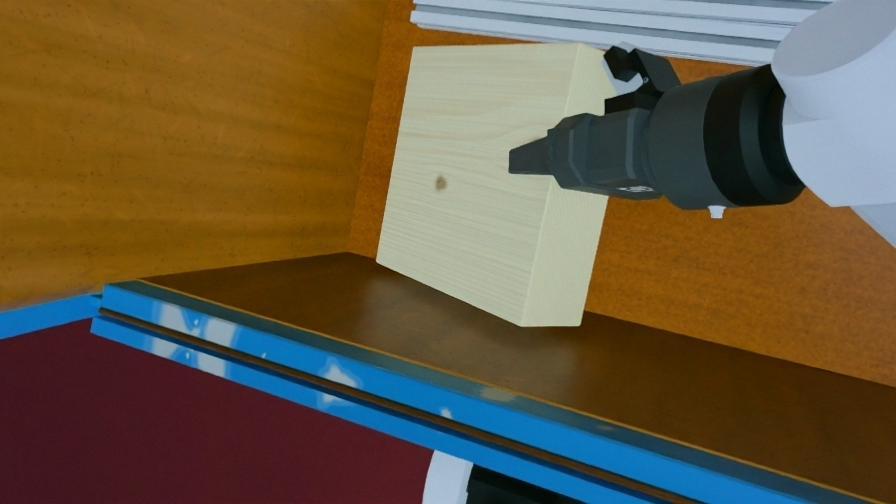

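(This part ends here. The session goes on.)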